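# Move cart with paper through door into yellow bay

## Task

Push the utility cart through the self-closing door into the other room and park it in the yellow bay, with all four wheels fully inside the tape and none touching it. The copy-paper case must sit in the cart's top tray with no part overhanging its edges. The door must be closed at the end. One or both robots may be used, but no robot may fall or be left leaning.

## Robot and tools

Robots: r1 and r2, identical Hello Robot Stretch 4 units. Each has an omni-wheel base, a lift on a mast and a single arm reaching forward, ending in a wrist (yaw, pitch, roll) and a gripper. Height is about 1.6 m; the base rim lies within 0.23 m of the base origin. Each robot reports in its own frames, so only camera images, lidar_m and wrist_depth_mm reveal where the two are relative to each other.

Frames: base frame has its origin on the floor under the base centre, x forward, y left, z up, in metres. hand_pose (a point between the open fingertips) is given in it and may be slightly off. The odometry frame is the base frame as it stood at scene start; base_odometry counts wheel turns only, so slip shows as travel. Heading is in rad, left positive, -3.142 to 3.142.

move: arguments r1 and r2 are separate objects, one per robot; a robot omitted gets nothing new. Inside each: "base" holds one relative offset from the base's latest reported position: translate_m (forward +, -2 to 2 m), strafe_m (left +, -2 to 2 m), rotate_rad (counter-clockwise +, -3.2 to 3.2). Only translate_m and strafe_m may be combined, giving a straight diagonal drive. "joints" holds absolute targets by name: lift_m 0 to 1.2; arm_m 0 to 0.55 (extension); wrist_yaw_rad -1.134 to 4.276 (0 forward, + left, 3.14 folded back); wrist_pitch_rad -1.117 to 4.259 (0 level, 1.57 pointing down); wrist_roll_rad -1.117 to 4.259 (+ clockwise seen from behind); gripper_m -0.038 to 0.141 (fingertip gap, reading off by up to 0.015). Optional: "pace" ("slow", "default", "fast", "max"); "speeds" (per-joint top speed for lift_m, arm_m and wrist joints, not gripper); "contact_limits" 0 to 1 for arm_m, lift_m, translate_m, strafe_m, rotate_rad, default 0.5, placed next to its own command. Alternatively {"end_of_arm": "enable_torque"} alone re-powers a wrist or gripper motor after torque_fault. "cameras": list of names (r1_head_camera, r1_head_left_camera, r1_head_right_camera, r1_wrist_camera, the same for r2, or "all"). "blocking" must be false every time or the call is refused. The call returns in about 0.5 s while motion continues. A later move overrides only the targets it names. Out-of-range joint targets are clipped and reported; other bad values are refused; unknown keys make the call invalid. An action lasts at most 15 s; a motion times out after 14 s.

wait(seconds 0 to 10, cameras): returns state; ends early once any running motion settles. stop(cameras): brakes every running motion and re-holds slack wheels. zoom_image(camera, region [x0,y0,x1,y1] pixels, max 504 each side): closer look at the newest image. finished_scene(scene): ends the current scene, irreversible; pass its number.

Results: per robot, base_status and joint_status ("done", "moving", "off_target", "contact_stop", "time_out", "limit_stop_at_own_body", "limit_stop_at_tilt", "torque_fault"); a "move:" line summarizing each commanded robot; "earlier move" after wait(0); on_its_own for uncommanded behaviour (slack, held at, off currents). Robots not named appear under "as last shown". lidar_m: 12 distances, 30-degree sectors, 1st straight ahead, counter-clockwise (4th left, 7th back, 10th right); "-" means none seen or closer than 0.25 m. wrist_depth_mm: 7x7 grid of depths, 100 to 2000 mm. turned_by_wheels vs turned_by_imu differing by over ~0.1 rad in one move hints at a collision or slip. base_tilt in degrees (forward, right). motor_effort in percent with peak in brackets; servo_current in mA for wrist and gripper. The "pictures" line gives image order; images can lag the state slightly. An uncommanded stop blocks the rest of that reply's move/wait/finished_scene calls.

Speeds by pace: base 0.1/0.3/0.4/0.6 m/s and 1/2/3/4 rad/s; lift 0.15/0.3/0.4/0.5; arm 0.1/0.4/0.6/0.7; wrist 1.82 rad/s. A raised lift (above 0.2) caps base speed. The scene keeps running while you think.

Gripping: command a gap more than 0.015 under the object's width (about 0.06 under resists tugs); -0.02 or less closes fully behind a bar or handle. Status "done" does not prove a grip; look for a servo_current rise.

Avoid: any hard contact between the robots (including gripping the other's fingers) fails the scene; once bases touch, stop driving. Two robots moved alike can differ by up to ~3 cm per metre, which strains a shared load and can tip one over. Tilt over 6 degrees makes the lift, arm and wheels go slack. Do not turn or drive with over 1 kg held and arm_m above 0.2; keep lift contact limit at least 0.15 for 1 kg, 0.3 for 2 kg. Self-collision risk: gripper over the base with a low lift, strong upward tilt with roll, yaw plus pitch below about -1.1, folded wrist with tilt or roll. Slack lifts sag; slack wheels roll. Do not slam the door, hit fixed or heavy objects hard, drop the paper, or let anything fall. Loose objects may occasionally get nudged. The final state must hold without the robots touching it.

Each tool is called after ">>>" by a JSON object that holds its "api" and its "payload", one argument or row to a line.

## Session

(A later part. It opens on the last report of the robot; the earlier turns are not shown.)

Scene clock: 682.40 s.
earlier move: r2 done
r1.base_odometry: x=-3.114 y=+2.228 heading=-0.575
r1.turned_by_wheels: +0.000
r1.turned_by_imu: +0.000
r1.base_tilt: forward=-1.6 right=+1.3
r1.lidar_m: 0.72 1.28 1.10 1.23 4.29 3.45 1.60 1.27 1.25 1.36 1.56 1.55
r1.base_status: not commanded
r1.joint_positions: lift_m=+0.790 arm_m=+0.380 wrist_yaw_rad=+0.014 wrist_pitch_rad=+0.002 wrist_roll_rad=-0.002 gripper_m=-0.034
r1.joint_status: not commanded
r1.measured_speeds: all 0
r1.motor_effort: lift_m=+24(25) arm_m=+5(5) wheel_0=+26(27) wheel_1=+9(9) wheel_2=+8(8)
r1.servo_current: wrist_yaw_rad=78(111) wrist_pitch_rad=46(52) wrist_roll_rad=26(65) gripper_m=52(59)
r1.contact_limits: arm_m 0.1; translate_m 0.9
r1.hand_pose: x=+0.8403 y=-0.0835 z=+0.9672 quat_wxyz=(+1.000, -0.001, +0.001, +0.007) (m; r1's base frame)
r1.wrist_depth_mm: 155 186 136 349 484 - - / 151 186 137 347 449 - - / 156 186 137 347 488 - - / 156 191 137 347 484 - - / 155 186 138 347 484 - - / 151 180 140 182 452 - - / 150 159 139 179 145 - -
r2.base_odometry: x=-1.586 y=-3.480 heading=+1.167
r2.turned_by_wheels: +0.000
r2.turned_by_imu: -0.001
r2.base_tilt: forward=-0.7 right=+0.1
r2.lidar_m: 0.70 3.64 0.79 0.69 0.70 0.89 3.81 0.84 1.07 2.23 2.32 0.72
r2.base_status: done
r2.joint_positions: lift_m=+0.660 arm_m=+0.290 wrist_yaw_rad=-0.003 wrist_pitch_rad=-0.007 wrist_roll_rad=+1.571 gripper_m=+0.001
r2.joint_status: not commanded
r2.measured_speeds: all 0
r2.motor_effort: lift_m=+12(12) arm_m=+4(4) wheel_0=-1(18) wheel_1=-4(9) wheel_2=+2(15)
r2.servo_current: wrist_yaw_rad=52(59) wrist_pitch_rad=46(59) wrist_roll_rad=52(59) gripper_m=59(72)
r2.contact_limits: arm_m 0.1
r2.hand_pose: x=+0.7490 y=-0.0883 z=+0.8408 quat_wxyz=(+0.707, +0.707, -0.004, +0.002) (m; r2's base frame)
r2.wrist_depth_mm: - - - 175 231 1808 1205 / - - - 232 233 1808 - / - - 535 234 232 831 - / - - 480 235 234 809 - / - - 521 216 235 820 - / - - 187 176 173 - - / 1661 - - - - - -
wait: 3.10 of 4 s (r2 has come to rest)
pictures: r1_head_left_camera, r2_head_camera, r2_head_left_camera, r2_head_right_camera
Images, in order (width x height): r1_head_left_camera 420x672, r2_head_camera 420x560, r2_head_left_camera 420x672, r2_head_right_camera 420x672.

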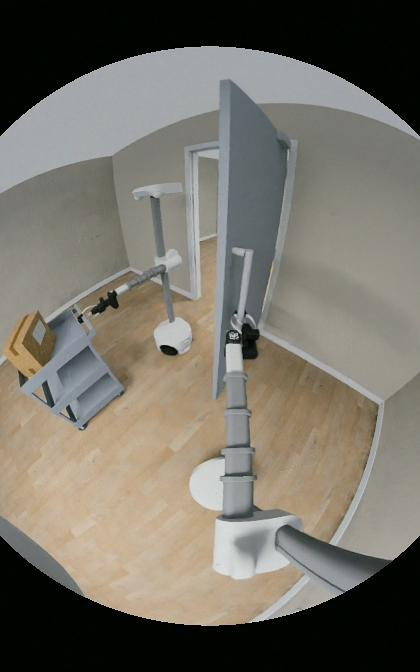

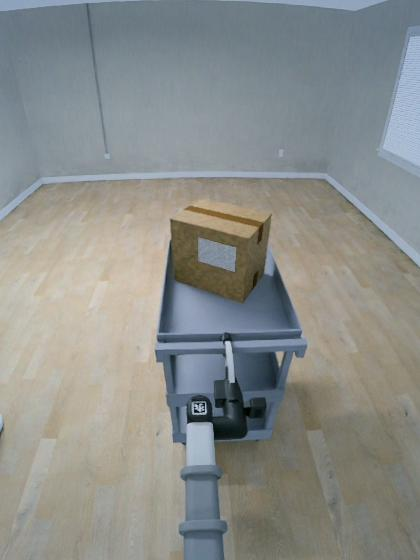

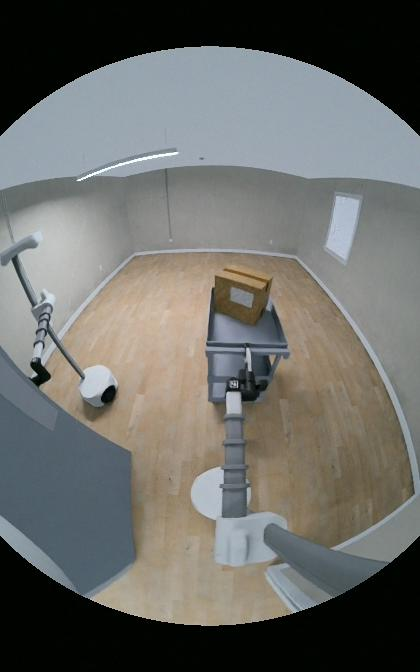

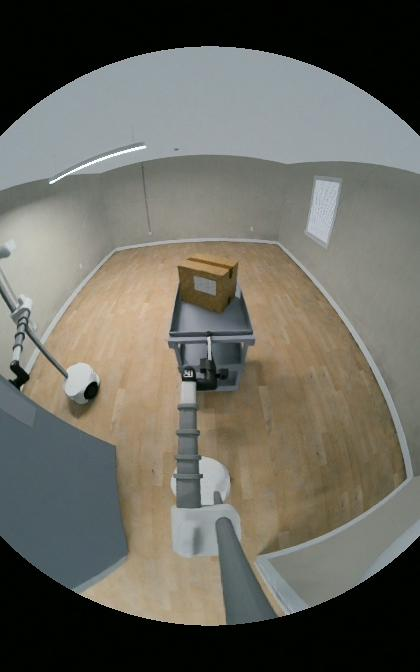

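>>> {"api": "move", "payload": {
  "blocking": false,
  "r2": {"base":{"strafe_m":0.05,"translate_m":-0.75}}
}}

>>> {"api": "wait", "payload": {
  "seconds": 5,
  "cameras": ["r2_head_camera","r2_head_left_camera","r2_head_right_camera"]
}}

Scene clock: 692.60 s.
move: r2 moving
r1: as last shown
r1.lidar_m: 0.72 1.26 1.09 1.22 4.28 3.43 1.62 1.26 1.25 1.35 1.59 1.54
r1.motor_effort: lift_m=+25(25) arm_m=+5(5) wheel_0=+26(26) wheel_1=+9(9) wheel_2=+8(8)
r1.servo_current: wrist_yaw_rad=91(91) wrist_pitch_rad=39(52) wrist_roll_rad=46(59) gripper_m=52(52)
r1.contact_limits: arm_m 0.1; translate_m 0.9
r1.wrist_depth_mm: 155 186 137 349 484 - - / 151 186 137 349 452 - - / 156 186 137 345 480 - - / 156 193 138 345 484 - - / 156 186 138 345 484 - - / 151 180 140 182 449 - - / 150 160 139 179 144 - -
r2.base_odometry: x=-1.600 y=-3.508 heading=+1.167
r2.turned_by_wheels: +0.000
r2.turned_by_imu: +0.001
r2.base_tilt: forward=-0.6 right=+0.0
r2.lidar_m: 0.69 3.56 0.74 0.69 0.70 0.89 3.76 0.81 1.02 2.24 2.30 0.72
r2.base_status: translate_m moving; strafe_m moving
r2.joint_positions: lift_m=+0.660 arm_m=+0.290 wrist_yaw_rad=+0.001 wrist_pitch_rad=-0.007 wrist_roll_rad=+1.571 gripper_m=+0.001
r2.joint_status: not commanded
r2.measured_speeds: translate_m=-0.122 strafe_m=+0.008 rotate_rad=+0.007 lift_m=+0.000 arm_m=+0.000 wrist_yaw_rad=+0.017 wrist_pitch_rad=+0.000 wrist_roll_rad=+0.000
r2.motor_effort: lift_m=+12(12) arm_m=+1(4) wheel_0=-7(11) wheel_1=-7(9) wheel_2=+18(18)
r2.servo_current: wrist_yaw_rad=46(59) wrist_pitch_rad=52(52) wrist_roll_rad=52(52) gripper_m=59(72)
r2.contact_limits: arm_m 0.1
r2.hand_pose: x=+0.7494 y=-0.0870 z=+0.8408 quat_wxyz=(+0.707, +0.707, -0.002, +0.003) (m; r2's base frame)
r2.wrist_depth_mm: - - - 228 226 1863 1229 / - - - 229 229 1921 - / - - 508 231 230 798 - / - - 484 233 232 820 - / - - 539 216 234 820 - / - - 187 178 173 - - / - - - - - - 504
pictures: none

Scene clock: 696.10 s.
earlier move: r2 done
r1.base_odometry: x=-3.114 y=+2.228 heading=-0.575
r1.turned_by_wheels: +0.000
r1.turned_by_imu: +0.000
r1.base_tilt: forward=-1.6 right=+1.2
r1.lidar_m: 0.71 1.13 1.17 3.80 4.28 3.44 1.62 1.25 1.23 1.34 1.57 1.55
r1.base_status: not commanded
r1.joint_positions: lift_m=+0.790 arm_m=+0.380 wrist_yaw_rad=+0.014 wrist_pitch_rad=+0.002 wrist_roll_rad=-0.002 gripper_m=-0.034
r1.joint_status: not commanded
r1.measured_speeds: all 0
r1.motor_effort: lift_m=+24(25) arm_m=+5(5) wheel_0=+26(26) wheel_1=+9(9) wheel_2=+8(8)
r1.servo_current: wrist_yaw_rad=91(104) wrist_pitch_rad=39(52) wrist_roll_rad=46(65) gripper_m=46(59)
r1.contact_limits: arm_m 0.1; translate_m 0.9
r1.hand_pose: x=+0.8403 y=-0.0835 z=+0.9672 quat_wxyz=(+1.000, -0.001, +0.001, +0.007) (m; r1's base frame)
r1.wrist_depth_mm: 155 185 136 347 488 - - / 151 186 137 345 452 - - / 156 187 137 347 488 - - / 156 192 138 349 484 - - / 156 186 138 345 484 - - / 151 180 140 182 449 - - / 151 159 139 179 145 - -
r2.base_odometry: x=-1.927 y=-4.150 heading=+1.167
r2.turned_by_wheels: +0.000
r2.turned_by_imu: +0.004
r2.base_tilt: forward=-0.7 right=+0.1
r2.lidar_m: 0.69 0.91 0.58 0.53 2.62 3.07 2.97 3.06 0.43 0.38 2.39 0.71
r2.base_status: done
r2.joint_positions: lift_m=+0.660 arm_m=+0.290 wrist_yaw_rad=+0.004 wrist_pitch_rad=-0.007 wrist_roll_rad=+1.571 gripper_m=+0.001
r2.joint_status: not commanded
r2.measured_speeds: all 0
r2.motor_effort: lift_m=+12(12) arm_m=-3(4) wheel_0=+0(11) wheel_1=-2(9) wheel_2=+6(20)
r2.servo_current: wrist_yaw_rad=52(65) wrist_pitch_rad=46(59) wrist_roll_rad=52(65) gripper_m=65(72)
r2.contact_limits: arm_m 0.1
r2.hand_pose: x=+0.7496 y=-0.0863 z=+0.8408 quat_wxyz=(+0.707, +0.707, -0.001, +0.004) (m; r2's base frame)
r2.wrist_depth_mm: - - - 160 213 1808 - / - - 559 163 218 750 - / - - 459 222 222 809 - / - - 496 228 228 831 - / - - 564 216 232 831 - / - - 187 178 173 - - / - - - - 239 1808 492
wait: 3.50 of 5 s (r2 has come to rest)
pictures: r2_head_camera, r2_head_left_camera, r2_head_right_camera
Images, in order (width x height): r2_head_camera 420x560, r2_head_left_camera 420x672, r2_head_right_camera 420x672.

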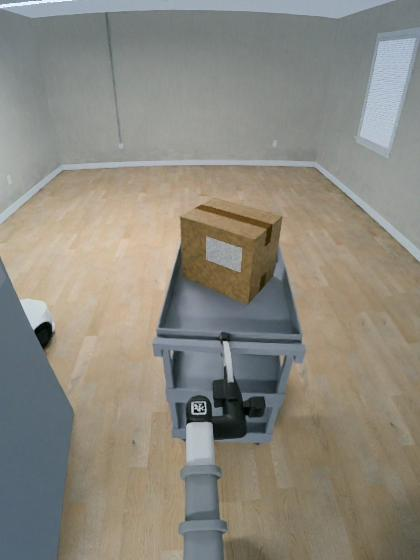

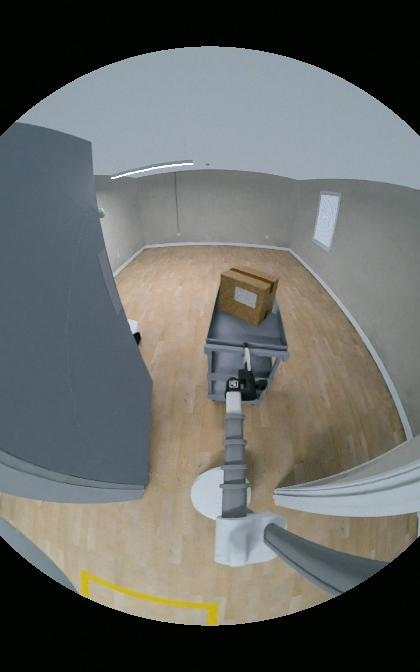

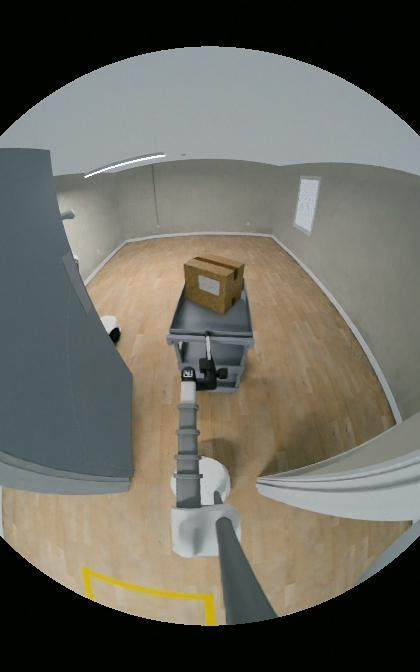

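>>> {"api": "move", "payload": {
  "blocking": false,
  "r2": {"base":{"strafe_m":0.13,"translate_m":-0.3}}
}}

>>> {"api": "wait", "payload": {
  "seconds": 3
}}

>>> {"api": "move", "payload": {
  "blocking": false,
  "r2": {"base":{"translate_m":-0.75}}
}}

>>> {"api": "wait", "payload": {
  "seconds": 4.5,
  "cameras": ["r2_head_camera","r2_head_left_camera","r2_head_right_camera"]
}}

Scene clock: 706.27 s.
move: r2 moving
r1: as last shown
r1.lidar_m: 0.72 1.13 3.49 3.77 4.27 3.44 1.63 1.26 1.23 1.32 1.57 1.55
r1.motor_effort: lift_m=+24(25) arm_m=+5(5) wheel_0=+25(26) wheel_1=+9(9) wheel_2=+8(8)
r1.servo_current: wrist_yaw_rad=78(85) wrist_pitch_rad=46(46) wrist_roll_rad=52(52) gripper_m=52(59)
r1.contact_limits: arm_m 0.1; translate_m 0.9
r1.wrist_depth_mm: 155 185 136 347 492 - - / 151 186 137 347 449 - - / 156 186 137 349 484 - - / 155 192 137 347 488 - - / 155 186 137 345 484 - - / 151 180 140 182 449 - - / 151 159 139 180 145 - -
r2.base_odometry: x=-1.952 y=-4.173 heading=+1.166
r2.turned_by_wheels: -0.001
r2.turned_by_imu: +0.000
r2.base_tilt: forward=-0.7 right=+0.1
r2.lidar_m: 0.70 0.89 0.58 0.51 2.57 3.05 2.94 3.03 2.48 0.41 2.40 0.72
r2.base_status: translate_m moving; strafe_m moving
r2.joint_positions: lift_m=+0.660 arm_m=+0.290 wrist_yaw_rad=+0.003 wrist_pitch_rad=-0.007 wrist_roll_rad=+1.571 gripper_m=+0.001
r2.joint_status: not commanded
r2.measured_speeds: translate_m=-0.122 strafe_m=+0.052 rotate_rad=+0.004 lift_m=+0.000 arm_m=+0.000 wrist_yaw_rad=-0.015 wrist_pitch_rad=+0.000 wrist_roll_rad=+0.000
r2.motor_effort: lift_m=+12(12) arm_m=-3(4) wheel_0=-12(15) wheel_1=-8(8) wheel_2=+14(18)
r2.servo_current: wrist_yaw_rad=46(52) wrist_pitch_rad=52(59) wrist_roll_rad=33(52) gripper_m=72(72)
r2.contact_limits: arm_m 0.1
r2.hand_pose: x=+0.7495 y=-0.0867 z=+0.8408 quat_wxyz=(+0.707, +0.707, -0.002, +0.003) (m; r2's base frame)
r2.wrist_depth_mm: - - - 160 214 1808 - / - - 564 164 219 788 - / - - 462 222 224 798 - / - - 492 228 227 831 - / - - 554 217 233 842 - / - - 187 179 174 - - / - - - - 241 1863 492
pictures: none

Scene clock: 708.23 s.
earlier move: r2 done
r1.base_odometry: x=-3.114 y=+2.228 heading=-0.575
r1.turned_by_wheels: +0.000
r1.turned_by_imu: +0.000
r1.base_tilt: forward=-1.6 right=+1.2
r1.lidar_m: 0.72 1.21 3.48 3.76 4.28 3.47 1.60 1.27 1.23 1.36 1.57 1.54
r1.base_status: not commanded
r1.joint_positions: lift_m=+0.790 arm_m=+0.380 wrist_yaw_rad=+0.014 wrist_pitch_rad=+0.002 wrist_roll_rad=-0.002 gripper_m=-0.034
r1.joint_status: not commanded
r1.measured_speeds: all 0
r1.motor_effort: lift_m=+25(25) arm_m=+5(5) wheel_0=+26(26) wheel_1=+9(9) wheel_2=+8(8)
r1.servo_current: wrist_yaw_rad=98(111) wrist_pitch_rad=46(52) wrist_roll_rad=46(72) gripper_m=59(59)
r1.contact_limits: arm_m 0.1; translate_m 0.9
r1.hand_pose: x=+0.8403 y=-0.0835 z=+0.9672 quat_wxyz=(+1.000, -0.001, +0.001, +0.007) (m; r1's base frame)
r1.wrist_depth_mm: 155 186 136 347 488 - - / 151 186 137 347 449 - - / 155 187 137 347 484 - - / 156 192 137 345 484 - - / 156 186 138 347 484 - - / 151 180 140 182 452 - - / 150 159 139 179 145 - -
r2.base_odometry: x=-2.164 y=-4.374 heading=+1.166
r2.turned_by_wheels: +0.000
r2.turned_by_imu: -0.002
r2.base_tilt: forward=-0.7 right=+0.0
r2.lidar_m: 0.71 0.64 0.48 0.63 2.42 2.77 2.66 2.76 2.51 0.61 0.55 0.67
r2.base_status: done
r2.joint_positions: lift_m=+0.660 arm_m=+0.290 wrist_yaw_rad=-0.004 wrist_pitch_rad=-0.007 wrist_roll_rad=+1.571 gripper_m=+0.001
r2.joint_status: not commanded
r2.measured_speeds: all 0
r2.motor_effort: lift_m=+12(12) arm_m=-4(4) wheel_0=-4(19) wheel_1=-5(10) wheel_2=+0(18)
r2.servo_current: wrist_yaw_rad=46(65) wrist_pitch_rad=46(59) wrist_roll_rad=46(59) gripper_m=65(72)
r2.contact_limits: arm_m 0.1
r2.hand_pose: x=+0.7489 y=-0.0887 z=+0.8408 quat_wxyz=(+0.707, +0.707, -0.004, +0.001) (m; r2's base frame)
r2.wrist_depth_mm: - - 508 140 191 723 - / - 492 445 196 200 759 - / - 488 462 153 209 798 - / - - 521 214 218 831 - / - - 627 216 229 - - / - - 185 178 173 1863 492 / - - - - - 1863 1308
wait: 1.97 of 3 s (r2 has come to rest)
pictures: none

Scene clock: 708.73 s.
move: r2 moving
r1: as last shown
r1.lidar_m: 0.72 1.25 3.46 3.77 4.30 3.43 1.60 1.25 1.25 1.33 1.58 1.52
r1.motor_effort: lift_m=+24(25) arm_m=+5(5) wheel_0=+26(26) wheel_1=+9(9) wheel_2=+8(8)
r1.servo_current: wrist_yaw_rad=85(98) wrist_pitch_rad=52(52) wrist_roll_rad=52(52) gripper_m=52(52)
r1.contact_limits: arm_m 0.1; translate_m 0.9
r1.wrist_depth_mm: 155 191 136 347 488 - - / 151 186 137 347 449 - - / 155 186 137 347 480 - - / 156 193 137 347 484 - - / 156 186 138 347 484 - - / 150 180 140 182 449 - - / 150 160 139 180 145 - -
r2.base_odometry: x=-2.177 y=-4.403 heading=+1.166
r2.turned_by_wheels: +0.000
r2.turned_by_imu: +0.000
r2.base_tilt: forward=-0.7 right=+0.1
r2.lidar_m: 0.69 0.64 0.50 0.75 2.42 2.74 2.62 2.72 2.49 0.82 0.59 0.67
r2.base_status: translate_m moving
r2.joint_positions: lift_m=+0.660 arm_m=+0.290 wrist_yaw_rad=-0.001 wrist_pitch_rad=-0.007 wrist_roll_rad=+1.571 gripper_m=+0.001
r2.joint_status: not commanded
r2.measured_speeds: translate_m=-0.121 strafe_m=+0.001 rotate_rad=+0.006 lift_m=+0.000 arm_m=+0.000 wrist_yaw_rad=+0.014 wrist_pitch_rad=+0.000 wrist_roll_rad=+0.000
r2.motor_effort: lift_m=+12(12) arm_m=-4(4) wheel_0=-8(13) wheel_1=-9(10) wheel_2=+15(15)
r2.servo_current: wrist_yaw_rad=39(59) wrist_pitch_rad=52(52) wrist_roll_rad=33(52) gripper_m=65(72)
r2.contact_limits: arm_m 0.1
r2.hand_pose: x=+0.7492 y=-0.0877 z=+0.8408 quat_wxyz=(+0.707, +0.707, -0.003, +0.002) (m; r2's base frame)
r2.wrist_depth_mm: - - 504 185 187 723 - / - 462 433 194 197 759 - / - - 449 204 206 809 - / - - 544 214 217 842 - / - - - 225 229 - - / - - 187 178 174 1863 500 / - - - - 252 1921 1308
pictures: none

Scene clock: 712.23 s.
earlier move: r2 done
r1.base_odometry: x=-3.114 y=+2.228 heading=-0.575
r1.turned_by_wheels: +0.000
r1.turned_by_imu: +0.000
r1.base_tilt: forward=-1.6 right=+1.2
r1.lidar_m: 0.70 2.52 3.47 3.75 4.27 3.45 1.61 1.26 1.25 1.35 1.55 1.55
r1.base_status: not commanded
r1.joint_positions: lift_m=+0.790 arm_m=+0.380 wrist_yaw_rad=+0.014 wrist_pitch_rad=+0.002 wrist_roll_rad=-0.002 gripper_m=-0.034
r1.joint_status: not commanded
r1.measured_speeds: all 0
r1.motor_effort: lift_m=+25(25) arm_m=+5(5) wheel_0=+26(26) wheel_1=+8(9) wheel_2=+8(8)
r1.servo_current: wrist_yaw_rad=85(98) wrist_pitch_rad=39(52) wrist_roll_rad=52(65) gripper_m=46(59)
r1.contact_limits: arm_m 0.1; translate_m 0.9
r1.hand_pose: x=+0.8403 y=-0.0835 z=+0.9672 quat_wxyz=(+1.000, -0.001, +0.001, +0.007) (m; r1's base frame)
r1.wrist_depth_mm: 155 185 137 347 484 - - / 151 186 137 347 452 - - / 156 186 137 345 488 - - / 156 192 137 345 449 - - / 155 185 138 343 488 - - / 151 180 140 182 445 - - / 151 159 139 180 144 - -
r2.base_odometry: x=-2.459 y=-5.064 heading=+1.167
r2.turned_by_wheels: +0.000
r2.turned_by_imu: +0.005
r2.base_tilt: forward=-0.7 right=+0.0
r2.lidar_m: 0.70 1.01 1.32 2.32 2.46 1.99 1.89 1.98 2.50 2.41 1.29 0.69
r2.base_status: done
r2.joint_positions: lift_m=+0.660 arm_m=+0.290 wrist_yaw_rad=+0.003 wrist_pitch_rad=-0.007 wrist_roll_rad=+1.571 gripper_m=+0.001
r2.joint_status: not commanded
r2.measured_speeds: all 0
r2.motor_effort: lift_m=+12(12) arm_m=-4(4) wheel_0=+2(13) wheel_1=-1(10) wheel_2=+6(19)
r2.servo_current: wrist_yaw_rad=46(59) wrist_pitch_rad=52(59) wrist_roll_rad=39(59) gripper_m=72(72)
r2.contact_limits: arm_m 0.1
r2.hand_pose: x=+0.7495 y=-0.0866 z=+0.8408 quat_wxyz=(+0.707, +0.707, -0.002, +0.004) (m; r2's base frame)
r2.wrist_depth_mm: - - 525 138 189 732 - / - 492 445 194 198 759 - / - 492 455 204 207 798 - / - - 521 215 217 820 - / - - 654 225 229 - - / - - 188 178 183 1863 517 / - - - - 133 - 1205
wait: 3.50 of 4.5 s (r2 has come to rest)
pictures: r2_head_camera, r2_head_left_camera, r2_head_right_camera
Images, in order (width x height): r2_head_camera 420x560, r2_head_left_camera 420x672, r2_head_right_camera 420x672.

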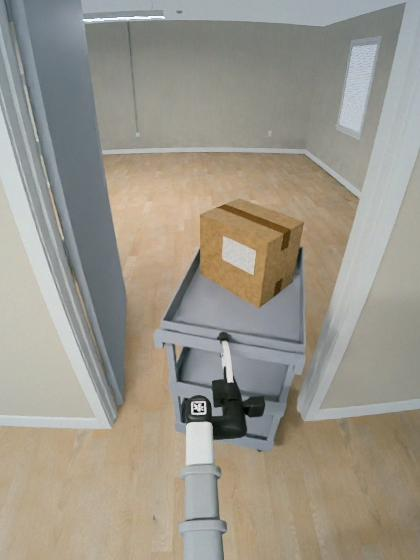

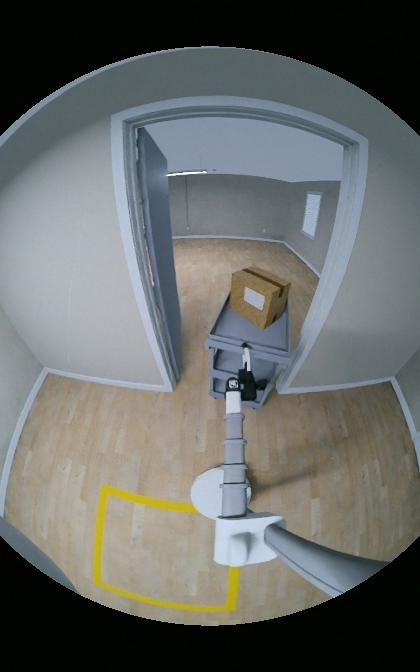

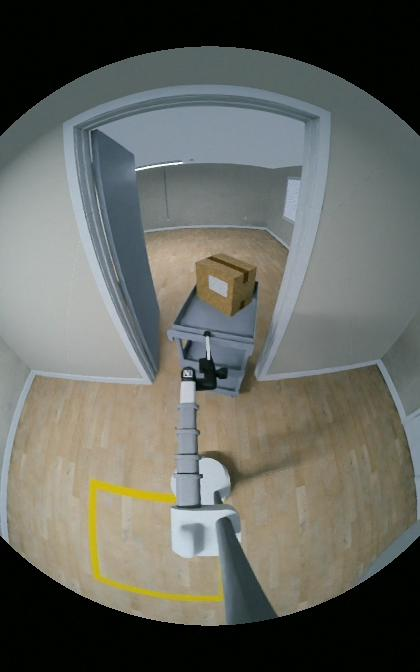

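>>> {"api": "move", "payload": {
  "blocking": false,
  "r2": {"base":{"strafe_m":0.06,"translate_m":-0.7}}
}}

>>> {"api": "wait", "payload": {
  "seconds": 5,
  "cameras": ["r2_head_camera","r2_head_left_camera","r2_head_right_camera"]
}}

Scene clock: 726.13 s.
move: r2 moving
r1: as last shown
r1.lidar_m: 0.74 2.53 3.47 3.79 4.28 3.44 1.60 1.25 1.23 1.36 1.58 1.55
r1.motor_effort: lift_m=+24(25) arm_m=+5(5) wheel_0=+25(27) wheel_1=+9(9) wheel_2=+8(8)
r1.servo_current: wrist_yaw_rad=91(91) wrist_pitch_rad=39(52) wrist_roll_rad=46(65) gripper_m=52(52)
r1.contact_limits: arm_m 0.1; translate_m 0.9
r1.wrist_depth_mm: 155 186 136 349 488 - - / 151 186 137 347 449 - - / 155 186 137 345 484 - - / 156 192 137 345 484 - - / 156 186 138 347 480 - - / 147 180 140 181 449 - - / 151 160 139 179 145 - -
r2.base_odometry: x=-2.474 y=-5.091 heading=+1.167
r2.turned_by_wheels: +0.000
r2.turned_by_imu: +0.001
r2.base_tilt: forward=-0.7 right=+0.0
r2.lidar_m: 0.68 1.06 1.35 2.32 2.40 1.96 1.87 1.95 2.50 2.39 1.32 0.70
r2.base_status: translate_m moving; strafe_m moving
r2.joint_positions: lift_m=+0.660 arm_m=+0.290 wrist_yaw_rad=+0.004 wrist_pitch_rad=-0.007 wrist_roll_rad=+1.571 gripper_m=+0.001
r2.joint_status: not commanded
r2.measured_speeds: translate_m=-0.124 strafe_m=+0.010 rotate_rad=-0.001 lift_m=+0.000 arm_m=+0.000 wrist_yaw_rad=+0.000 wrist_pitch_rad=+0.000 wrist_roll_rad=+0.000
r2.motor_effort: lift_m=+12(12) arm_m=-3(4) wheel_0=-3(7) wheel_1=-7(7) wheel_2=+16(19)
r2.servo_current: wrist_yaw_rad=52(52) wrist_pitch_rad=59(59) wrist_roll_rad=46(52) gripper_m=65(65)
r2.contact_limits: arm_m 0.1
r2.hand_pose: x=+0.7496 y=-0.0863 z=+0.8408 quat_wxyz=(+0.707, +0.707, -0.001, +0.004) (m; r2's base frame)
r2.wrist_depth_mm: - - 530 139 190 732 - / - 492 449 196 199 741 - / - 488 455 205 208 809 - / - - 521 214 219 831 - / - - 634 225 228 - - / - - 187 178 183 1863 488 / - - - - 133 - 1229
pictures: none

Scene clock: 729.47 s.
earlier move: r2 done
r1.base_odometry: x=-3.114 y=+2.228 heading=-0.575
r1.turned_by_wheels: +0.000
r1.turned_by_imu: +0.000
r1.base_tilt: forward=-1.6 right=+1.2
r1.lidar_m: 0.72 2.53 3.49 3.74 4.27 3.43 1.60 1.25 1.24 1.35 1.58 1.55
r1.base_status: not commanded
r1.joint_positions: lift_m=+0.790 arm_m=+0.380 wrist_yaw_rad=+0.014 wrist_pitch_rad=+0.002 wrist_roll_rad=-0.002 gripper_m=-0.034
r1.joint_status: not commanded
r1.measured_speeds: all 0
r1.motor_effort: lift_m=+25(25) arm_m=+5(5) wheel_0=+26(27) wheel_1=+9(9) wheel_2=+8(8)
r1.servo_current: wrist_yaw_rad=91(104) wrist_pitch_rad=46(52) wrist_roll_rad=46(72) gripper_m=52(59)
r1.contact_limits: arm_m 0.1; translate_m 0.9
r1.hand_pose: x=+0.8403 y=-0.0835 z=+0.9672 quat_wxyz=(+1.000, -0.001, +0.001, +0.007) (m; r1's base frame)
r1.wrist_depth_mm: 155 185 137 347 488 - - / 151 186 136 347 452 - - / 156 186 137 345 484 - - / 156 193 137 347 488 - - / 156 186 138 343 484 - - / 148 179 140 182 449 - - / 150 159 139 179 145 - -
r2.base_odometry: x=-2.790 y=-5.683 heading=+1.166
r2.turned_by_wheels: -0.001
r2.turned_by_imu: -0.003
r2.base_tilt: forward=-0.7 right=+0.1
r2.lidar_m: 0.70 1.67 2.30 2.27 1.74 1.29 1.20 1.24 1.73 2.42 2.29 0.68
r2.base_status: done
r2.joint_positions: lift_m=+0.660 arm_m=+0.290 wrist_yaw_rad=-0.001 wrist_pitch_rad=-0.007 wrist_roll_rad=+1.571 gripper_m=+0.001
r2.joint_status: not commanded
r2.measured_speeds: all 0
r2.motor_effort: lift_m=+12(12) arm_m=-3(4) wheel_0=-7(14) wheel_1=-6(9) wheel_2=+0(19)
r2.servo_current: wrist_yaw_rad=52(65) wrist_pitch_rad=52(59) wrist_roll_rad=39(65) gripper_m=65(72)
r2.contact_limits: arm_m 0.1
r2.hand_pose: x=+0.7492 y=-0.0877 z=+0.8408 quat_wxyz=(+0.707, +0.707, -0.003, +0.002) (m; r2's base frame)
r2.wrist_depth_mm: - - 508 140 191 - - / - 496 455 197 200 750 - / - 488 459 154 209 798 - / - - 521 215 219 820 - / - - 627 219 229 - - / - - 187 178 173 1808 496 / - - - - - - -
wait: 3.33 of 5 s (r2 has come to rest)
pictures: r2_head_camera, r2_head_left_camera, r2_head_right_camera
Images, in order (width x height): r2_head_camera 420x560, r2_head_left_camera 420x672, r2_head_right_camera 420x672.

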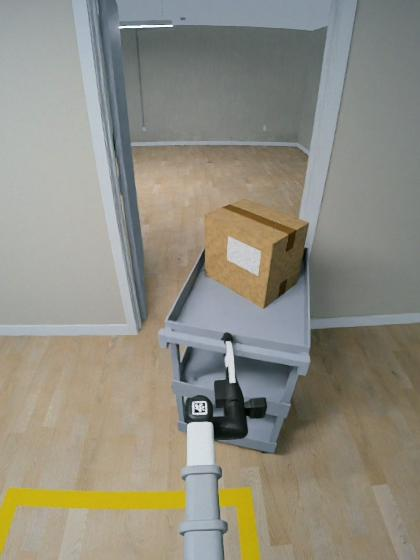

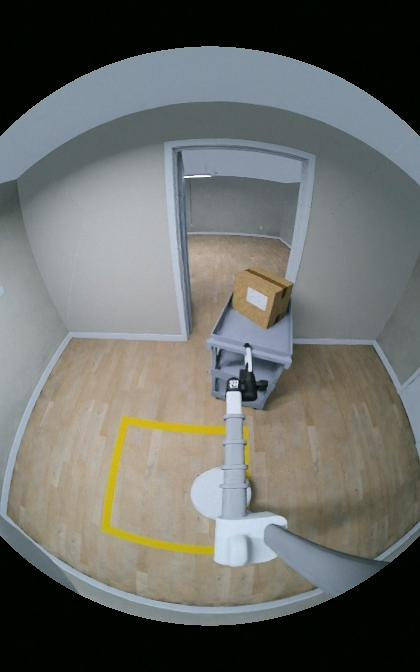

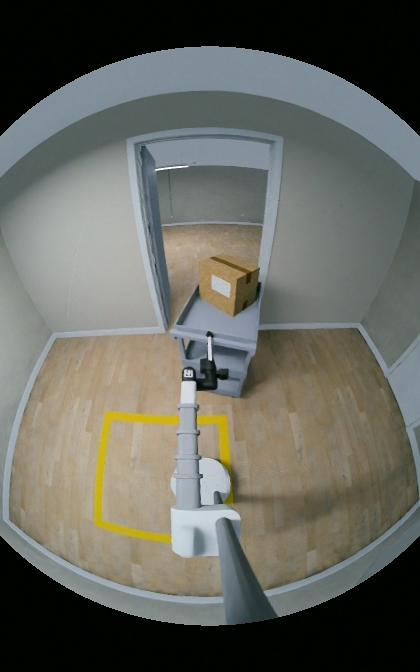

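>>> {"api": "move", "payload": {
  "blocking": false,
  "r2": {"base":{"translate_m":-0.15}}
}}

>>> {"api": "wait", "payload": {
  "seconds": 2
}}

>>> {"api": "move", "payload": {
  "blocking": false,
  "r2": {"base":{"translate_m":-0.4,"strafe_m":0.5}}
}}

>>> {"api": "wait", "payload": {
  "seconds": 4,
  "cameras": ["r2_head_camera","r2_head_left_camera","r2_head_right_camera"]
}}

Scene clock: 740.80 s.
move: r2 moving
r1: as last shown
r1.lidar_m: 0.72 2.53 3.47 3.78 4.29 3.44 1.59 1.24 1.24 1.35 1.57 1.55
r1.motor_effort: lift_m=+25(25) arm_m=+5(5) wheel_0=+26(26) wheel_1=+9(9) wheel_2=+8(8)
r1.servo_current: wrist_yaw_rad=72(98) wrist_pitch_rad=46(52) wrist_roll_rad=39(65) gripper_m=46(52)
r1.contact_limits: arm_m 0.1; translate_m 0.9
r1.wrist_depth_mm: 155 186 136 347 484 - - / 151 185 136 347 449 - - / 156 186 137 347 480 - - / 156 193 137 347 488 - - / 155 186 138 345 484 - - / 151 180 140 181 449 - - / 150 159 139 179 145 - -
r2.base_odometry: x=-2.802 y=-5.712 heading=+1.165
r2.turned_by_wheels: -0.001
r2.turned_by_imu: +0.000
r2.base_tilt: forward=-0.7 right=+0.1
r2.lidar_m: 0.72 1.67 2.30 2.29 1.69 1.23 1.18 1.22 1.68 2.42 2.33 0.66
r2.base_status: translate_m moving
r2.joint_positions: lift_m=+0.660 arm_m=+0.290 wrist_yaw_rad=-0.001 wrist_pitch_rad=-0.007 wrist_roll_rad=+1.571 gripper_m=+0.001
r2.joint_status: not commanded
r2.measured_speeds: translate_m=-0.121 strafe_m=+0.001 rotate_rad=+0.000 lift_m=+0.000 arm_m=+0.000 wrist_yaw_rad=+0.000 wrist_pitch_rad=+0.000 wrist_roll_rad=+0.000
r2.motor_effort: lift_m=+12(12) arm_m=-3(4) wheel_0=-9(13) wheel_1=-10(11) wheel_2=+14(14)
r2.servo_current: wrist_yaw_rad=46(52) wrist_pitch_rad=46(52) wrist_roll_rad=46(65) gripper_m=65(72)
r2.contact_limits: arm_m 0.1
r2.hand_pose: x=+0.7492 y=-0.0877 z=+0.8408 quat_wxyz=(+0.707, +0.707, -0.003, +0.002) (m; r2's base frame)
r2.wrist_depth_mm: - - 508 141 192 723 - / - 496 455 198 200 759 - / - 484 459 154 210 798 - / - - 539 215 220 831 - / - - 621 216 229 - - / - - 185 179 174 1808 496 / - - - - - - -
pictures: none

Scene clock: 742.13 s.
earlier move: r2 done
r1.base_odometry: x=-3.114 y=+2.228 heading=-0.575
r1.turned_by_wheels: +0.000
r1.turned_by_imu: +0.000
r1.base_tilt: forward=-1.6 right=+1.2
r1.lidar_m: 0.72 2.54 3.45 3.78 4.27 3.44 1.61 1.27 1.25 1.32 1.58 1.54
r1.base_status: not commanded
r1.joint_positions: lift_m=+0.790 arm_m=+0.380 wrist_yaw_rad=+0.014 wrist_pitch_rad=+0.002 wrist_roll_rad=-0.002 gripper_m=-0.034
r1.joint_status: not commanded
r1.measured_speeds: all 0
r1.motor_effort: lift_m=+25(25) arm_m=+5(5) wheel_0=+26(27) wheel_1=+9(9) wheel_2=+8(8)
r1.servo_current: wrist_yaw_rad=72(98) wrist_pitch_rad=46(52) wrist_roll_rad=39(72) gripper_m=52(52)
r1.contact_limits: arm_m 0.1; translate_m 0.9
r1.hand_pose: x=+0.8403 y=-0.0835 z=+0.9672 quat_wxyz=(+1.000, -0.001, +0.001, +0.007) (m; r1's base frame)
r1.wrist_depth_mm: 155 185 136 345 488 - - / 151 186 136 349 449 - - / 156 186 137 345 488 - - / 156 192 137 345 484 - - / 156 186 138 347 480 - - / 147 179 140 182 442 - - / 151 159 139 180 145 - -
r2.base_odometry: x=-2.849 y=-5.821 heading=+1.166
r2.turned_by_wheels: +0.001
r2.turned_by_imu: +0.001
r2.base_tilt: forward=-0.7 right=+0.1
r2.lidar_m: 0.70 1.82 2.39 2.27 1.50 1.12 1.05 1.10 1.46 2.45 2.52 0.69
r2.base_status: done
r2.joint_positions: lift_m=+0.660 arm_m=+0.290 wrist_yaw_rad=-0.001 wrist_pitch_rad=-0.007 wrist_roll_rad=+1.571 gripper_m=+0.001
r2.joint_status: not commanded
r2.measured_speeds: all 0
r2.motor_effort: lift_m=+12(12) arm_m=-3(4) wheel_0=-2(13) wheel_1=-3(11) wheel_2=+4(14)
r2.servo_current: wrist_yaw_rad=59(59) wrist_pitch_rad=52(52) wrist_roll_rad=46(65) gripper_m=59(72)
r2.contact_limits: arm_m 0.1
r2.hand_pose: x=+0.7492 y=-0.0877 z=+0.8408 quat_wxyz=(+0.707, +0.707, -0.003, +0.002) (m; r2's base frame)
r2.wrist_depth_mm: - - 500 139 191 - - / - 473 445 196 198 759 - / - 492 459 205 208 798 - / - - 521 214 218 820 - / - - 654 225 229 - - / - - 185 178 173 1756 504 / - - - - - - -
wait: 1.33 of 2 s (r2 has come to rest)
pictures: none

Scene clock: 742.63 s.
move: r2 moving
r1: as last shown
r1.lidar_m: 0.69 2.55 3.47 3.75 4.26 3.47 1.60 1.26 1.25 1.35 1.55 1.55
r1.motor_effort: lift_m=+24(25) arm_m=+5(5) wheel_0=+26(26) wheel_1=+9(9) wheel_2=+8(8)
r1.servo_current: wrist_yaw_rad=85(91) wrist_pitch_rad=39(46) wrist_roll_rad=52(65) gripper_m=52(52)
r1.contact_limits: arm_m 0.1; translate_m 0.9
r1.wrist_depth_mm: 155 186 136 347 492 - - / 151 186 137 347 452 - - / 156 186 137 347 484 - - / 156 192 137 347 484 - - / 156 186 138 347 480 - - / 151 179 140 182 445 - - / 150 159 139 180 144 - -
r2.base_odometry: x=-2.879 y=-5.830 heading=+1.165
r2.turned_by_wheels: -0.001
r2.turned_by_imu: -0.001
r2.base_tilt: forward=-0.7 right=+0.1
r2.lidar_m: 0.71 1.86 2.33 2.24 1.51 1.10 1.02 1.08 1.48 2.44 2.53 0.69
r2.base_status: translate_m moving; strafe_m moving
r2.joint_positions: lift_m=+0.660 arm_m=+0.290 wrist_yaw_rad=-0.004 wrist_pitch_rad=-0.007 wrist_roll_rad=+1.571 gripper_m=+0.001
r2.joint_status: not commanded
r2.measured_speeds: translate_m=-0.078 strafe_m=+0.095 rotate_rad=+0.001 lift_m=+0.000 arm_m=+0.000 wrist_yaw_rad=-0.018 wrist_pitch_rad=+0.000 wrist_roll_rad=+0.000
r2.motor_effort: lift_m=+12(12) arm_m=-4(4) wheel_0=-22(22) wheel_1=+3(6) wheel_2=+7(12)
r2.servo_current: wrist_yaw_rad=59(59) wrist_pitch_rad=59(59) wrist_roll_rad=46(52) gripper_m=78(78)
r2.contact_limits: arm_m 0.1
r2.hand_pose: x=+0.7489 y=-0.0886 z=+0.8408 quat_wxyz=(+0.707, +0.707, -0.004, +0.001) (m; r2's base frame)
r2.wrist_depth_mm: - - 512 142 193 - - / - 480 455 199 202 759 - / - 488 459 155 211 798 - / - - 539 217 221 831 - / - - 621 215 231 - - / - - 185 180 173 1863 492 / - - - - - - -
pictures: none

Scene clock: 745.73 s.
earlier move: r2 done
r1.base_odometry: x=-3.114 y=+2.228 heading=-0.575
r1.turned_by_wheels: +0.000
r1.turned_by_imu: +0.000
r1.base_tilt: forward=-1.6 right=+1.2
r1.lidar_m: 0.72 2.54 3.47 3.76 4.25 3.46 1.60 1.25 1.25 1.35 1.55 1.54
r1.base_status: not commanded
r1.joint_positions: lift_m=+0.790 arm_m=+0.380 wrist_yaw_rad=+0.014 wrist_pitch_rad=+0.002 wrist_roll_rad=-0.002 gripper_m=-0.034
r1.joint_status: not commanded
r1.measured_speeds: all 0
r1.motor_effort: lift_m=+25(25) arm_m=+5(5) wheel_0=+26(27) wheel_1=+9(9) wheel_2=+8(8)
r1.servo_current: wrist_yaw_rad=85(104) wrist_pitch_rad=46(52) wrist_roll_rad=46(65) gripper_m=52(59)
r1.contact_limits: arm_m 0.1; translate_m 0.9
r1.hand_pose: x=+0.8403 y=-0.0835 z=+0.9672 quat_wxyz=(+1.000, -0.001, +0.001, +0.007) (m; r1's base frame)
r1.wrist_depth_mm: 155 185 137 349 484 - - / 151 186 136 345 452 - - / 156 186 137 345 484 - - / 156 193 137 345 480 - - / 156 186 138 347 484 - - / 151 180 140 182 445 - - / 151 159 139 179 145 - -
r2.base_odometry: x=-3.466 y=-5.992 heading=+1.166
r2.turned_by_wheels: +0.001
r2.turned_by_imu: -0.004
r2.base_tilt: forward=-0.7 right=+0.1
r2.lidar_m: 0.68 2.23 1.86 1.76 0.96 0.68 0.66 0.69 0.95 2.52 3.07 0.55
r2.base_status: done
r2.joint_positions: lift_m=+0.660 arm_m=+0.290 wrist_yaw_rad=-0.007 wrist_pitch_rad=-0.007 wrist_roll_rad=+1.571 gripper_m=+0.001
r2.joint_status: not commanded
r2.measured_speeds: all 0
r2.motor_effort: lift_m=+12(12) arm_m=-4(4) wheel_0=-5(22) wheel_1=+0(6) wheel_2=-1(12)
r2.servo_current: wrist_yaw_rad=52(65) wrist_pitch_rad=52(59) wrist_roll_rad=52(65) gripper_m=65(78)
r2.contact_limits: arm_m 0.1
r2.hand_pose: x=+0.7487 y=-0.0895 z=+0.8408 quat_wxyz=(+0.707, +0.707, -0.005, +0.000) (m; r2's base frame)
r2.wrist_depth_mm: - - - - - - - / - - - - - - - / - - - - - - 488 / - - - - - 1537 459 / - - - - - - 1255 / - - - - 182 375 1182 / - - - - - - 1255
wait: 3.10 of 4 s (r2 has come to rest)
pictures: r2_head_camera, r2_head_left_camera, r2_head_right_camera
Images, in order (width x height): r2_head_camera 420x560, r2_head_left_camera 420x672, r2_head_right_camera 420x672.

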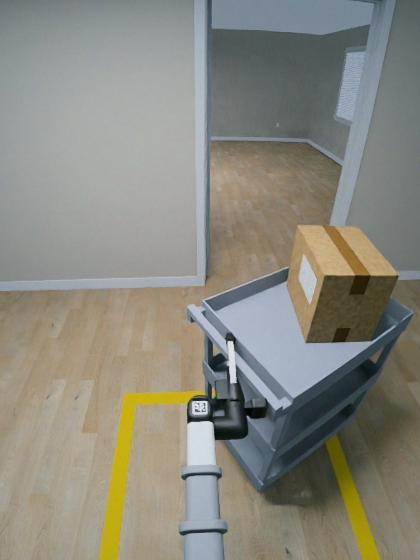

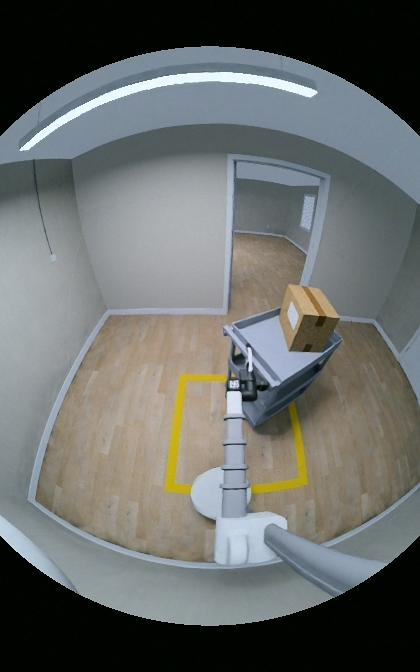

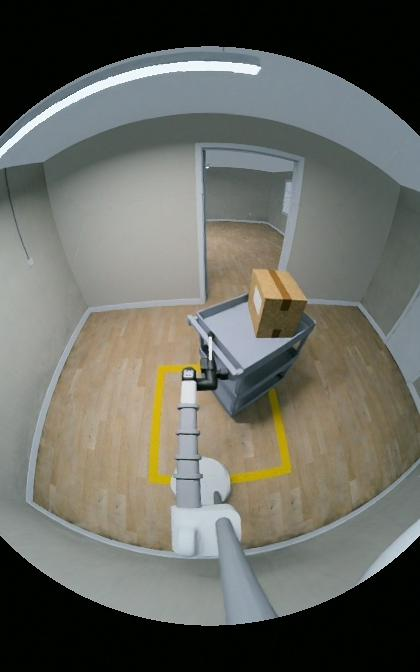

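>>> {"api": "move", "payload": {
  "blocking": false,
  "r2": {"base":{"translate_m":-0.28,"strafe_m":0.36},"joints":{"arm_m":0.15},"speeds":{"arm_m":0.1}}
}}

>>> {"api": "wait", "payload": {
  "seconds": 2.5
}}

>>> {"api": "wait", "payload": {
  "seconds": 2,
  "cameras": ["r2_head_camera","r2_head_left_camera","r2_head_right_camera"]
}}

Scene clock: 753.30 s.
move: r2 moving
r1: as last shown
r1.lidar_m: 0.67 2.54 3.48 3.77 4.27 3.46 1.59 1.24 1.24 1.35 1.57 1.53
r1.motor_effort: lift_m=+25(25) arm_m=+5(5) wheel_0=+26(26) wheel_1=+9(9) wheel_2=+8(8)
r1.servo_current: wrist_yaw_rad=78(98) wrist_pitch_rad=46(46) wrist_roll_rad=33(52) gripper_m=52(59)
r1.contact_limits: arm_m 0.1; translate_m 0.9
r1.wrist_depth_mm: 155 186 136 343 492 - - / 151 185 137 345 452 - - / 156 185 137 347 488 - - / 156 192 137 347 484 - - / 156 185 138 347 480 - - / 150 180 140 183 445 - - / 150 159 139 179 144 - -
r2.base_odometry: x=-3.496 y=-5.999 heading=+1.166
r2.turned_by_wheels: +0.001
r2.turned_by_imu: +0.001
r2.base_tilt: forward=-0.7 right=+0.1
r2.lidar_m: 0.65 2.25 1.80 1.74 0.94 0.67 0.63 0.66 0.92 2.48 3.10 0.54
r2.base_status: translate_m moving; strafe_m moving
r2.joint_positions: lift_m=+0.660 arm_m=+0.253 wrist_yaw_rad=-0.004 wrist_pitch_rad=-0.007 wrist_roll_rad=+1.571 gripper_m=+0.001
r2.joint_status: arm_m moving
r2.measured_speeds: translate_m=-0.072 strafe_m=+0.098 rotate_rad=-0.007 lift_m=+0.000 arm_m=-0.099 wrist_yaw_rad=+0.026 wrist_pitch_rad=+0.000 wrist_roll_rad=+0.000
r2.motor_effort: lift_m=+12(12) arm_m=-8(14) wheel_0=-5(21) wheel_1=+6(7) wheel_2=+11(11)
r2.servo_current: wrist_yaw_rad=59(59) wrist_pitch_rad=46(52) wrist_roll_rad=52(52) gripper_m=65(72)
r2.hand_pose: x=+0.7115 y=-0.0885 z=+0.8408 quat_wxyz=(+0.707, +0.707, -0.004, +0.001) (m; r2's base frame)
r2.wrist_depth_mm: - - - - - - - / - - - - - - - / - - - - 130 - 496 / - - - - 156 1499 466 / - - - - 219 - 1255 / - - - 123 182 370 373 / - - - - - - 1281
pictures: none

Scene clock: 755.80 s.
earlier move: r2 done
r1.base_odometry: x=-3.114 y=+2.228 heading=-0.575
r1.turned_by_wheels: +0.000
r1.turned_by_imu: +0.000
r1.base_tilt: forward=-1.6 right=+1.2
r1.lidar_m: 0.72 2.50 3.47 3.77 4.28 3.43 1.63 1.24 1.24 1.33 1.56 1.56
r1.base_status: not commanded
r1.joint_positions: lift_m=+0.790 arm_m=+0.380 wrist_yaw_rad=+0.014 wrist_pitch_rad=+0.002 wrist_roll_rad=-0.002 gripper_m=-0.034
r1.joint_status: not commanded
r1.measured_speeds: all 0
r1.motor_effort: lift_m=+24(25) arm_m=+5(5) wheel_0=+25(26) wheel_1=+9(9) wheel_2=+8(8)
r1.servo_current: wrist_yaw_rad=72(98) wrist_pitch_rad=39(52) wrist_roll_rad=72(72) gripper_m=52(59)
r1.contact_limits: arm_m 0.1; translate_m 0.9
r1.hand_pose: x=+0.8403 y=-0.0835 z=+0.9672 quat_wxyz=(+1.000, -0.001, +0.001, +0.007) (m; r1's base frame)
r1.wrist_depth_mm: 155 185 136 347 488 - - / 151 186 137 347 449 - - / 156 186 137 345 484 - - / 156 192 137 345 484 - - / 155 186 138 345 484 - - / 151 179 140 182 449 - - / 150 159 139 180 145 - -
r2.base_odometry: x=-3.907 y=-6.107 heading=+1.165
r2.turned_by_wheels: -0.001
r2.turned_by_imu: -0.003
r2.base_tilt: forward=-0.7 right=+0.1
r2.lidar_m: 0.58 2.04 1.47 1.39 0.57 0.40 0.39 0.39 0.55 1.51 0.99 0.44
r2.base_status: done
r2.joint_positions: lift_m=+0.660 arm_m=+0.150 wrist_yaw_rad=-0.005 wrist_pitch_rad=-0.007 wrist_roll_rad=+1.571 gripper_m=+0.001
r2.joint_status: all done
r2.measured_speeds: all 0
r2.motor_effort: lift_m=+12(12) arm_m=-4(16) wheel_0=-5(21) wheel_1=+2(7) wheel_2=+0(13)
r2.servo_current: wrist_yaw_rad=39(65) wrist_pitch_rad=46(59) wrist_roll_rad=46(59) gripper_m=65(72)
r2.hand_pose: x=+0.6089 y=-0.0888 z=+0.8408 quat_wxyz=(+0.707, +0.707, -0.004, +0.001) (m; r2's base frame)
r2.wrist_depth_mm: - - - - 108 - - / - - - - 122 - - / - - - - 143 - 517 / - - - - 174 1618 477 / - - - - 222 1808 1229 / - - 176 164 182 373 368 / - - - - - 1618 1255
wait: 2.50 s; at rest by 2.47 s
pictures: none

Scene clock: 757.80 s.
r1.base_odometry: x=-3.114 y=+2.228 heading=-0.575
r1.turned_by_wheels: +0.000
r1.turned_by_imu: +0.000
r1.base_tilt: forward=-1.6 right=+1.2
r1.lidar_m: 0.71 2.53 3.47 3.74 4.29 3.46 1.62 1.24 1.24 1.34 1.56 1.54
r1.base_status: not commanded
r1.joint_positions: lift_m=+0.790 arm_m=+0.380 wrist_yaw_rad=+0.014 wrist_pitch_rad=+0.002 wrist_roll_rad=-0.002 gripper_m=-0.034
r1.joint_status: not commanded
r1.measured_speeds: all 0
r1.motor_effort: lift_m=+25(25) arm_m=+5(5) wheel_0=+26(26) wheel_1=+9(9) wheel_2=+8(8)
r1.servo_current: wrist_yaw_rad=78(98) wrist_pitch_rad=33(52) wrist_roll_rad=46(72) gripper_m=52(59)
r1.contact_limits: arm_m 0.1; translate_m 0.9
r1.hand_pose: x=+0.8403 y=-0.0835 z=+0.9672 quat_wxyz=(+1.000, -0.001, +0.001, +0.007) (m; r1's base frame)
r1.wrist_depth_mm: 155 186 137 347 492 - - / 151 186 137 347 452 - - / 156 186 137 345 480 - - / 156 192 138 345 488 - - / 156 186 138 347 484 - - / 151 180 140 182 449 - - / 150 159 139 179 144 - -
r2.base_odometry: x=-3.907 y=-6.107 heading=+1.165
r2.turned_by_wheels: +0.000
r2.turned_by_imu: +0.000
r2.base_tilt: forward=-0.7 right=+0.1
r2.lidar_m: 0.57 2.03 1.49 1.41 0.59 0.40 0.36 0.39 0.53 1.50 0.99 0.44
r2.base_status: done
r2.joint_positions: lift_m=+0.660 arm_m=+0.150 wrist_yaw_rad=-0.005 wrist_pitch_rad=-0.007 wrist_roll_rad=+1.571 gripper_m=+0.001
r2.joint_status: all done
r2.measured_speeds: all 0
r2.motor_effort: lift_m=+12(12) arm_m=-4(16) wheel_0=-6(21) wheel_1=+2(7) wheel_2=+1(13)
r2.servo_current: wrist_yaw_rad=52(65) wrist_pitch_rad=46(59) wrist_roll_rad=59(59) gripper_m=65(72)
r2.hand_pose: x=+0.6089 y=-0.0888 z=+0.8408 quat_wxyz=(+0.707, +0.707, -0.004, +0.001) (m; r2's base frame)
r2.wrist_depth_mm: - - - - 108 - - / - - - - 122 - - / - - - - 143 - 521 / - - - - 175 1618 473 / - - - - 223 1708 1255 / - - 176 163 182 368 370 / - - - - - 1618 1255
wait: 2.00 s; at rest by 0.27 s
pictures: r2_head_camera, r2_head_left_camera, r2_head_right_camera
Images, in order (width x height): r2_head_camera 420x560, r2_head_left_camera 420x672, r2_head_right_camera 420x672.

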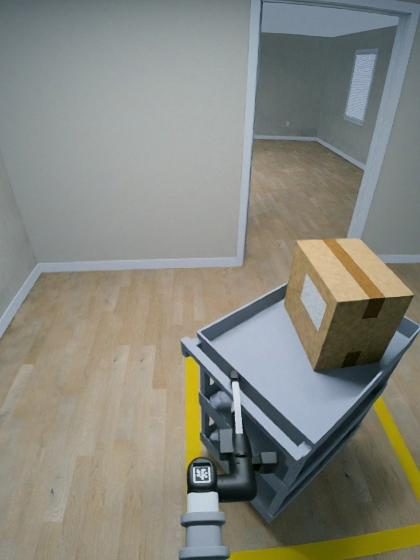

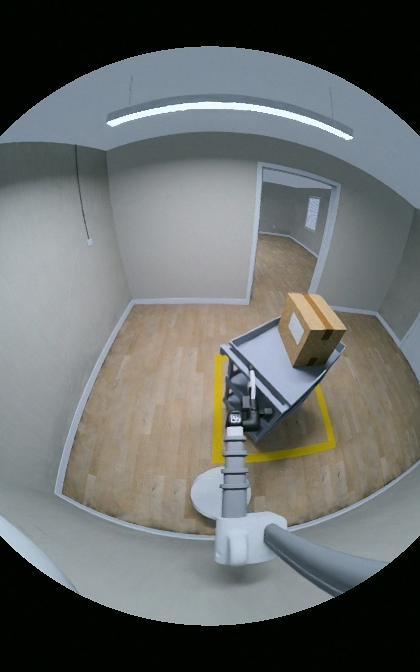

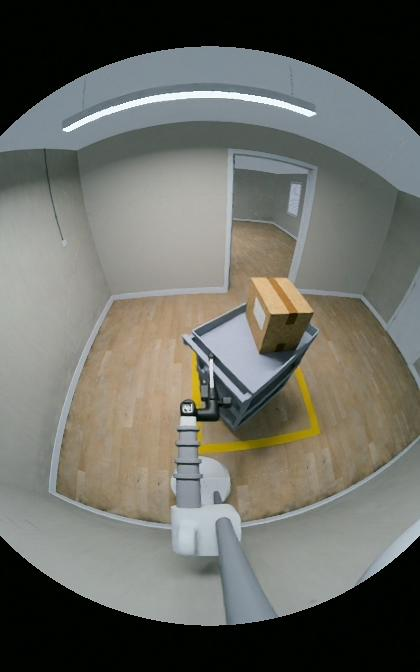

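>>> {"api": "zoom_image", "payload": {
  "camera": "r2_head_left_camera",
  "region": [190, 320, 360, 500]
}}

>>> {"api": "zoom_image", "payload": {
  "camera": "r2_head_camera",
  "region": [160, 230, 420, 560]
}}

>>> {"api": "zoom_image", "payload": {
  "camera": "r2_head_right_camera",
  "region": [160, 280, 330, 470]
}}

Scaled by 2.800 from the camera's 420x672 image, which has a finer 600x960 frame.

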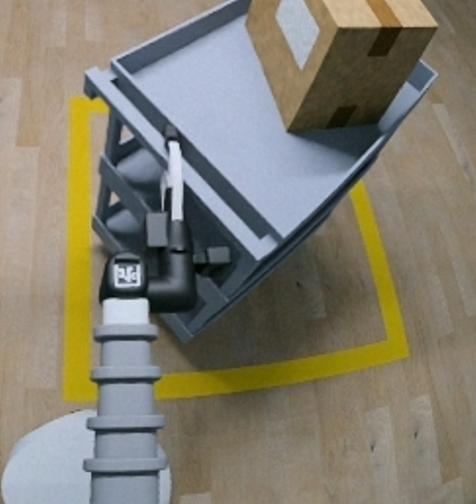

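Scaled by 1.527 from the camera's 420x560 image, which has a finer 1200x1600 frame.

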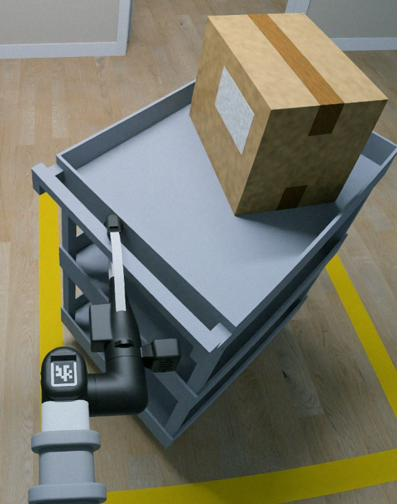

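Scaled by 2.653 from the camera's 420x672 image, which has a finer 600x960 frame.

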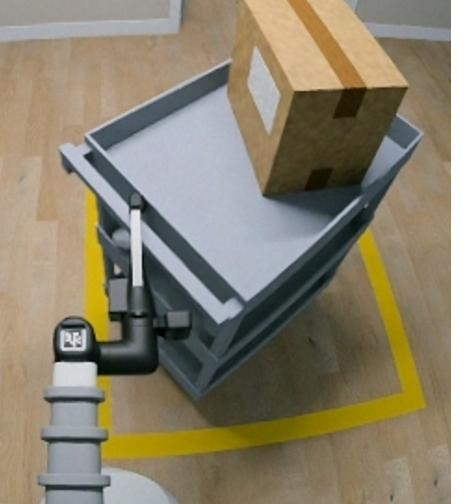

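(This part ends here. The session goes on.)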